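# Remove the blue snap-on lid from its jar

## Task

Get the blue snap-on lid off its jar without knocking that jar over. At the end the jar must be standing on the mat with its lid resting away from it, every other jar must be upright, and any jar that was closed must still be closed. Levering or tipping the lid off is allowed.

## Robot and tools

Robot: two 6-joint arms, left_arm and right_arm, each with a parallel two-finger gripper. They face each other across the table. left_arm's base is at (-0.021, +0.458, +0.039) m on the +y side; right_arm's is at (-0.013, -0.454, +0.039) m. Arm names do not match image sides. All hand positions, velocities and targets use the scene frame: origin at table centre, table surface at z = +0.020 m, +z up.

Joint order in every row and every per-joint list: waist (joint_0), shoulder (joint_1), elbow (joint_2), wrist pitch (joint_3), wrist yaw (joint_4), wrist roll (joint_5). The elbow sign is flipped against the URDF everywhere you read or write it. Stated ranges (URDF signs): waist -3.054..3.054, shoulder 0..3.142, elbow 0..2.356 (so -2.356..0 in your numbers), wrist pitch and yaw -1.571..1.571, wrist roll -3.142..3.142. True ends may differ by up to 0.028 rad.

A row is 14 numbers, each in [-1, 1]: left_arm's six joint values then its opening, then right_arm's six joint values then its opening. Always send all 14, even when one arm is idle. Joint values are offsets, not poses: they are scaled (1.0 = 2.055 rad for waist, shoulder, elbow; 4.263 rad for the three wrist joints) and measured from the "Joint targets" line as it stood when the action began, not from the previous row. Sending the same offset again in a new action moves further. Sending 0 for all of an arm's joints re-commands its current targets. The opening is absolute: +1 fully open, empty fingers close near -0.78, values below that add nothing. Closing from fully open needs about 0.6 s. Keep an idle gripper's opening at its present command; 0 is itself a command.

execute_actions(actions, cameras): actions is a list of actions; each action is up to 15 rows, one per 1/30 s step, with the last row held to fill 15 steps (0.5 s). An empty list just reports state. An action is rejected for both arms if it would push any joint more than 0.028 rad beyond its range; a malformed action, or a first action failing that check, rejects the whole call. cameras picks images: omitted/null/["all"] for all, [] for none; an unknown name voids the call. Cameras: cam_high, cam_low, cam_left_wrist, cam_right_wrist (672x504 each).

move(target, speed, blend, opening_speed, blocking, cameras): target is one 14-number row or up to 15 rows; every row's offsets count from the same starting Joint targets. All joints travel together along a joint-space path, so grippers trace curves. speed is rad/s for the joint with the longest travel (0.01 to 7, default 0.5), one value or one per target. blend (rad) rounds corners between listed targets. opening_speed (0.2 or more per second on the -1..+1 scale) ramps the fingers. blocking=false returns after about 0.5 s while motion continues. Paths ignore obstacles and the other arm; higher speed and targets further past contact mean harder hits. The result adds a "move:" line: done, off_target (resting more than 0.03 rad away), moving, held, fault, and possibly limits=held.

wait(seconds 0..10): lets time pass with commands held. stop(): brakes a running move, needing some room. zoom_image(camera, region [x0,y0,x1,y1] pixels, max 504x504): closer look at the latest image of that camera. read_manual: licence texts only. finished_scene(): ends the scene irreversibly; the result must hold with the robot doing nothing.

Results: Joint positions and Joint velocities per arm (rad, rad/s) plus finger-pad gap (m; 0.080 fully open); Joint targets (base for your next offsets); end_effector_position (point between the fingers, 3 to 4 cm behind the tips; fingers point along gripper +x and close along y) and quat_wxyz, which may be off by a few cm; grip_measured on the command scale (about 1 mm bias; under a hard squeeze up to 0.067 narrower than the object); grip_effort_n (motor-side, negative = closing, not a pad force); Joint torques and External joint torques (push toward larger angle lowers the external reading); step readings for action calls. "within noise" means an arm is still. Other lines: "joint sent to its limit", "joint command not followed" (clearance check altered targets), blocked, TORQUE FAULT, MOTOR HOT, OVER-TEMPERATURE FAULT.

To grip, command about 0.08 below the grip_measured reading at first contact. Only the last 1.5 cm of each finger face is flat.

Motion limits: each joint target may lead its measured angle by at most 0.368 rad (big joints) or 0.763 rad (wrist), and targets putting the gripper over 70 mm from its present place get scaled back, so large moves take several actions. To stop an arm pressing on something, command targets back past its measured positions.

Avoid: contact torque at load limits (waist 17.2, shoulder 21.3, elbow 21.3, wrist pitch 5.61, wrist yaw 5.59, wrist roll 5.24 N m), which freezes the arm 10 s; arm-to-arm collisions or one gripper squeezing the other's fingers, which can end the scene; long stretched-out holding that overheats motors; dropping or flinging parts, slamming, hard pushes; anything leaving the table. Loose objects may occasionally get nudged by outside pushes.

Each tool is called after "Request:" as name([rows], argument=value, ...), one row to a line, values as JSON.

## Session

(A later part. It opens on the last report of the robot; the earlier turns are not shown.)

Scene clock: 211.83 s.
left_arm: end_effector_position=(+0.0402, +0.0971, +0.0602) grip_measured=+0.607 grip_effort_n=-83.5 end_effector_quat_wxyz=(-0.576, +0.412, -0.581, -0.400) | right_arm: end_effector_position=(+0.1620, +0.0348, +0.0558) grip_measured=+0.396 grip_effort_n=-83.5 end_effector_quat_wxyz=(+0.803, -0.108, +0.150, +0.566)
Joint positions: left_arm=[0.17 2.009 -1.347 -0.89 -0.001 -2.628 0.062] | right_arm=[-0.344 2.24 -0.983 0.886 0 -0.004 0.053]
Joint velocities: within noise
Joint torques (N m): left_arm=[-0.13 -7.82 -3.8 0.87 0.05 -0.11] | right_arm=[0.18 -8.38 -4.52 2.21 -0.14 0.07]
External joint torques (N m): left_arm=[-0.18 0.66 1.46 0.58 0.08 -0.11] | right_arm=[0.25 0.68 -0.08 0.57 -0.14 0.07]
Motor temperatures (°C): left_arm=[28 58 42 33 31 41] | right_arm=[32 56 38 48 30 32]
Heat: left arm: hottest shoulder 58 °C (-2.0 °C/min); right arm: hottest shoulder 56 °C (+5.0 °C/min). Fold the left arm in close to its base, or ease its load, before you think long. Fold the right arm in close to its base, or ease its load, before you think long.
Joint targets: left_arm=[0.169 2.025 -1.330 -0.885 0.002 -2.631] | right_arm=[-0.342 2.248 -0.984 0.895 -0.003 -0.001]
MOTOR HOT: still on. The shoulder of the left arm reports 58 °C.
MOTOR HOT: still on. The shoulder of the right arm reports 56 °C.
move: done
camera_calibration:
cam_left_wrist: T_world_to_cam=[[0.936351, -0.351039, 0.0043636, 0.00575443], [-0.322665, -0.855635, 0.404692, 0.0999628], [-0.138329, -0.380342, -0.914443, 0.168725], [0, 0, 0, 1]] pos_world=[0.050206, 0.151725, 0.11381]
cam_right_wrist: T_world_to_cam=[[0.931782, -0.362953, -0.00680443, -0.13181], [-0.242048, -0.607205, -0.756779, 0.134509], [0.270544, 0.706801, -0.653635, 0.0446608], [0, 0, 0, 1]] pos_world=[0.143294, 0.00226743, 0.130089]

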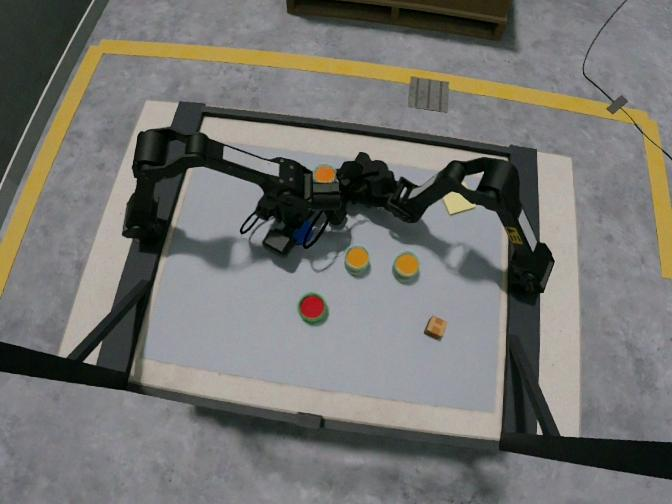

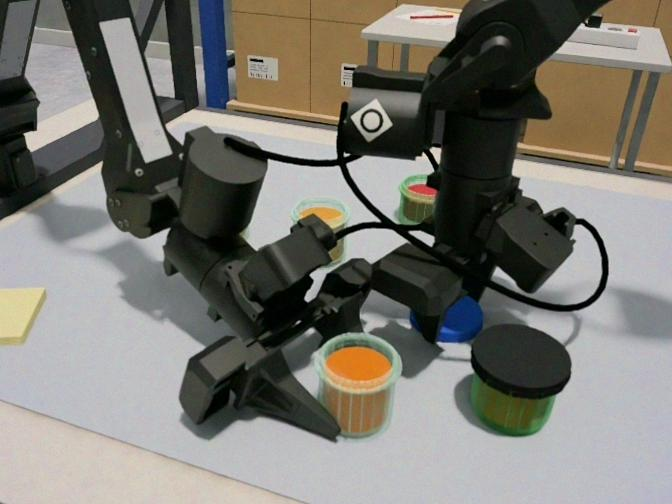

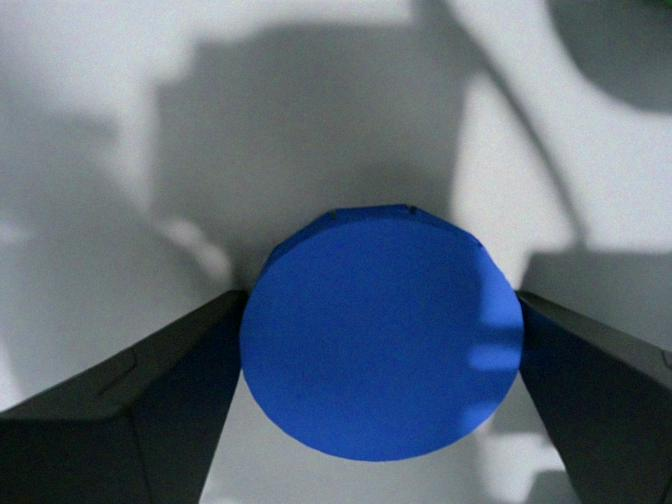

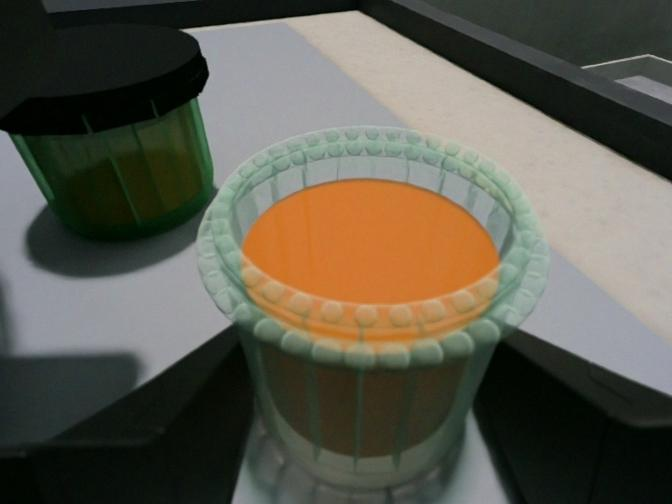

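Request:
move(target=[0, 0, 0, 0, 0, 0, 1.0, 0, 0, 0, 0, 0, 0, 1.0], opening_speed=0.8)

Scene clock: 214.53 s.
left_arm: end_effector_position=(+0.0446, +0.0963, +0.0602) grip_measured=+0.997 grip_effort_n=21.2 end_effector_quat_wxyz=(-0.577, +0.418, -0.578, -0.399) | right_arm: end_effector_position=(+0.1620, +0.0349, +0.0558) grip_measured=+1.000 grip_effort_n=14.2 end_effector_quat_wxyz=(+0.804, -0.107, +0.149, +0.566)
Joint positions: left_arm=[0.177 2.009 -1.347 -0.883 -0.01 -2.628 0.08] | right_arm=[-0.344 2.242 -0.983 0.889 0 -0.004 0.08]
Joint velocities: within noise
Joint torques (N m): left_arm=[-0.77 -7.73 -3.81 0.29 0.37 -0.11] | right_arm=[0.1 -8.49 -4.5 2 -0.13 0.09]
External joint torques (N m): left_arm=[-0.7 0.74 1.44 -0.01 0.39 -0.11] | right_arm=[0.09 0.56 -0.08 0.36 -0.13 0.09]
Motor temperatures (°C): left_arm=[28 57 41 33 31 41] | right_arm=[32 56 38 48 30 32]
Heat: left arm: hottest shoulder 57 °C (-3.0 °C/min); right arm: hottest shoulder 56 °C (+5.0 °C/min). Fold the left arm in close to its base, or ease its load, before you think long. Fold the right arm in close to its base, or ease its load, before you think long.
Joint targets: left_arm=[0.169 2.025 -1.330 -0.885 0.002 -2.631] | right_arm=[-0.342 2.247 -0.984 0.895 -0.003 -0.001]
MOTOR HOT: still on. The shoulder of the left arm reports 57 °C.
MOTOR HOT: still on. The shoulder of the right arm reports 56 °C.
move: done
camera_calibration:
cam_left_wrist: T_world_to_cam=[[0.93896, -0.343656, 0.0159492, -0.0000740419], [-0.320151, -0.855889, 0.40615, 0.100544], [-0.125925, -0.386465, -0.913667, 0.168941], [0, 0, 0, 1]] pos_world=[0.0535326, 0.151319, 0.113521]
cam_right_wrist: T_world_to_cam=[[0.931768, -0.362989, -0.00681677, -0.131807], [-0.241563, -0.605842, -0.758026, 0.134605], [0.271025, 0.707951, -0.652189, 0.0443994], [0, 0, 0, 1]] pos_world=[0.143296, 0.00227218, 0.130092]

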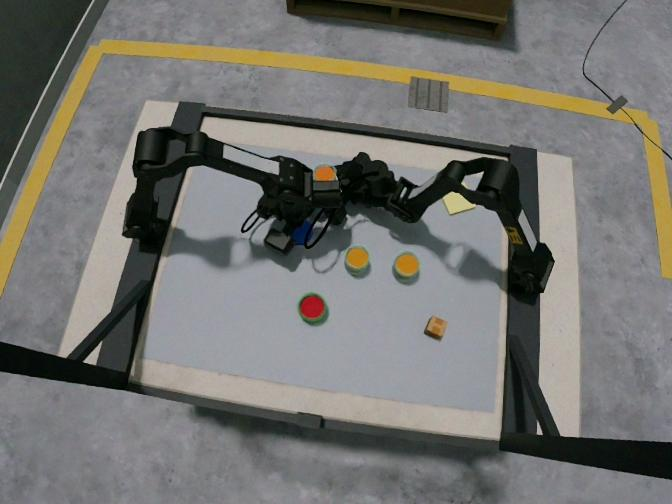

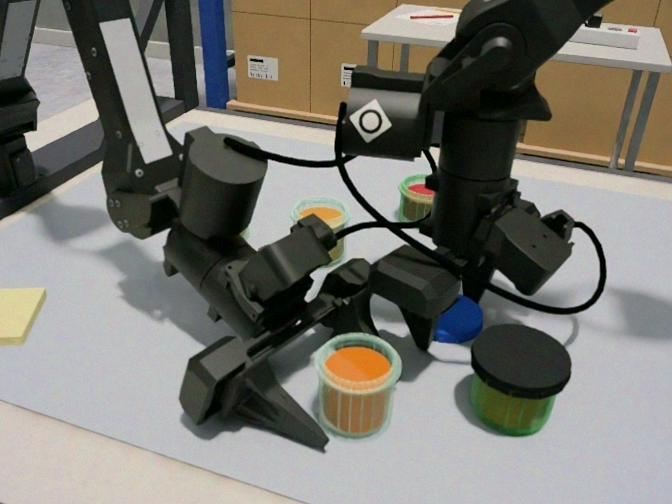

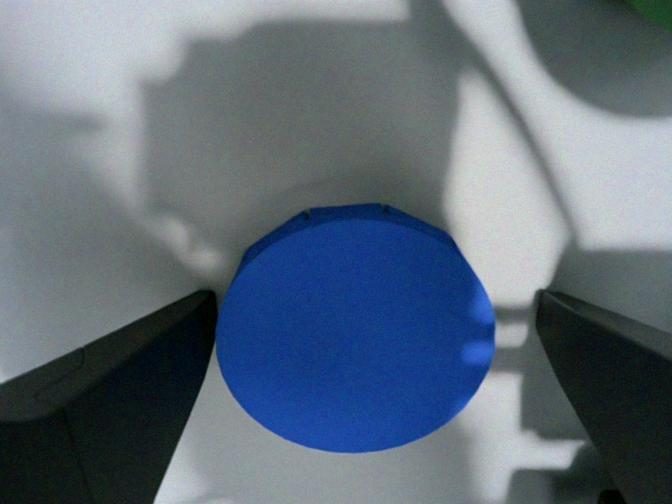

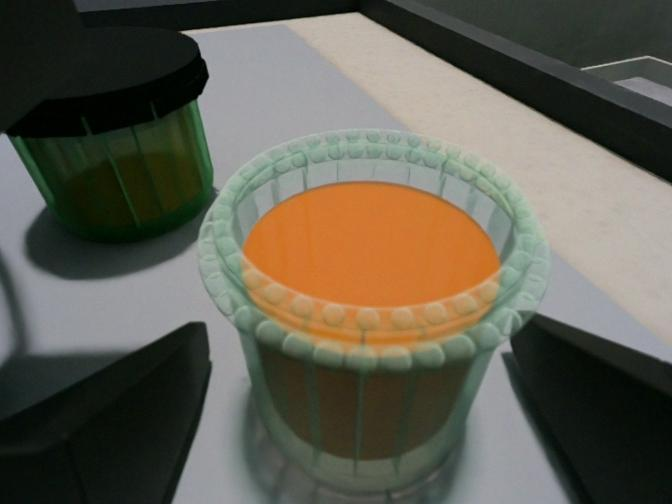

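Request:
move(target=[0, -0.0491, -0.1061, -0.0671, 0, 0, 1.0, 0, -0.1426, 0.1674, 0.0129, 0, 0, 1.0], speed=0.4)

Scene clock: 216.43 s.
left_arm: end_effector_position=(+0.0403, +0.0995, +0.1324) grip_measured=+0.997 grip_effort_n=17.4 end_effector_quat_wxyz=(-0.578, +0.409, -0.579, -0.404) | right_arm: end_effector_position=(+0.1362, -0.0372, +0.0827) grip_measured=+1.000 grip_effort_n=13.7 end_effector_quat_wxyz=(+0.803, -0.110, +0.152, +0.566)
Joint positions: left_arm=[0.171 1.931 -1.535 -1.167 -0.001 -2.628 0.08] | right_arm=[-0.344 1.968 -0.645 0.945 0 -0.004 0.08]
Joint velocities: within noise
Joint torques (N m): left_arm=[-0.22 -10.54 -7.9 0.15 0.08 -0.08] | right_arm=[0.13 -8.43 -3.5 1.93 -0.14 0.05]
External joint torques (N m): left_arm=[-0.17 -2.24 -2.32 -0.1 0.1 -0.08] | right_arm=[0.18 -1.31 0.75 0.25 -0.14 0.05]
Motor temperatures (°C): left_arm=[28 57 41 33 31 41] | right_arm=[32 56 38 48 30 32]
Heat: left arm: hottest shoulder 57 °C (-3.0 °C/min); right arm: hottest shoulder 56 °C (+5.0 °C/min). Fold the left arm in close to its base, or ease its load, before you think long. Fold the right arm in close to its base, or ease its load, before you think long.
Joint targets: left_arm=[0.169 1.924 -1.548 -1.171 0.002 -2.631] | right_arm=[-0.342 1.954 -0.640 0.950 -0.003 -0.001]
MOTOR HOT: still on. The shoulder of the left arm reports 57 °C.
MOTOR HOT: still on. The shoulder of the right arm reports 56 °C.
move: done
camera_calibration:
cam_left_wrist: T_world_to_cam=[[0.937021, -0.349271, -0.000656867, 0.00671476], [-0.320459, -0.86047, 0.396103, 0.0743404], [-0.138912, -0.370946, -0.918206, 0.235189], [0, 0, 0, 1]] pos_world=[0.0502019, 0.153555, 0.18651]
cam_right_wrist: T_world_to_cam=[[0.931705, -0.363149, -0.00696516, -0.133666], [-0.244027, -0.611649, -0.752553, 0.104784], [0.269028, 0.702857, -0.658495, 0.120507], [0, 0, 0, 1]] pos_world=[0.117687, -0.069149, 0.157278]

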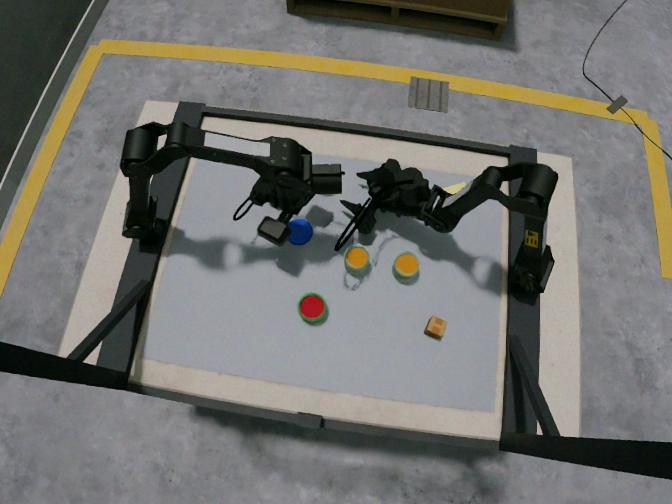

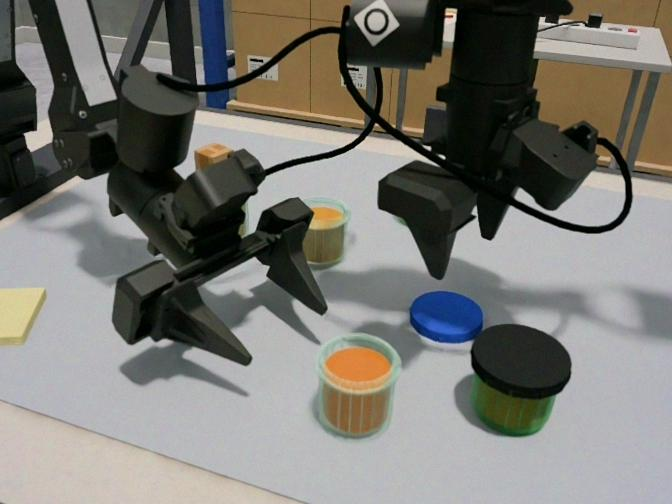

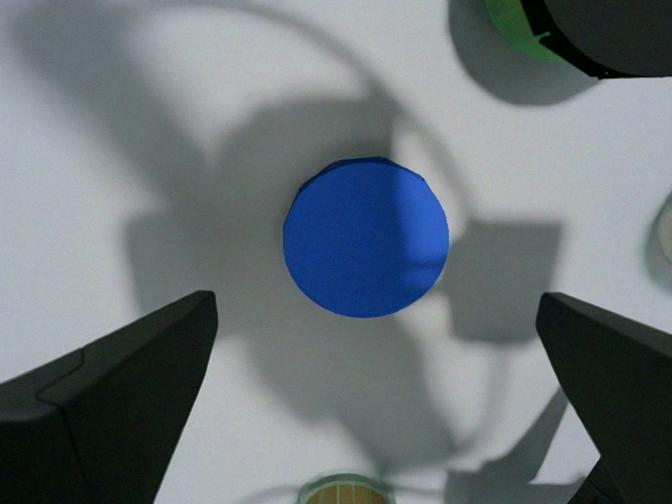

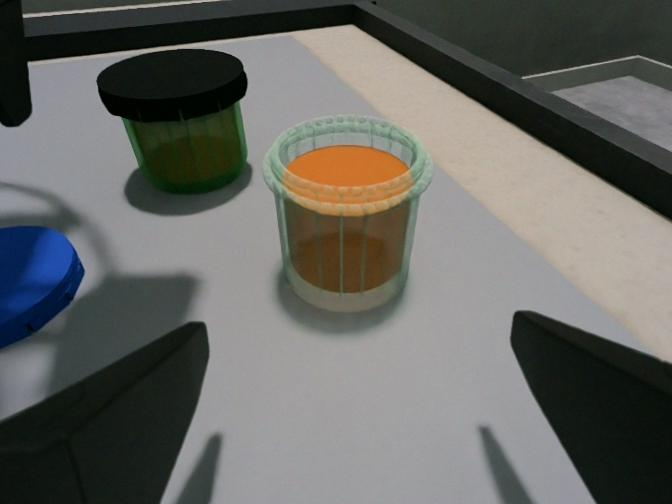

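Request:
finished_scene()

The scene is finished: the task was done.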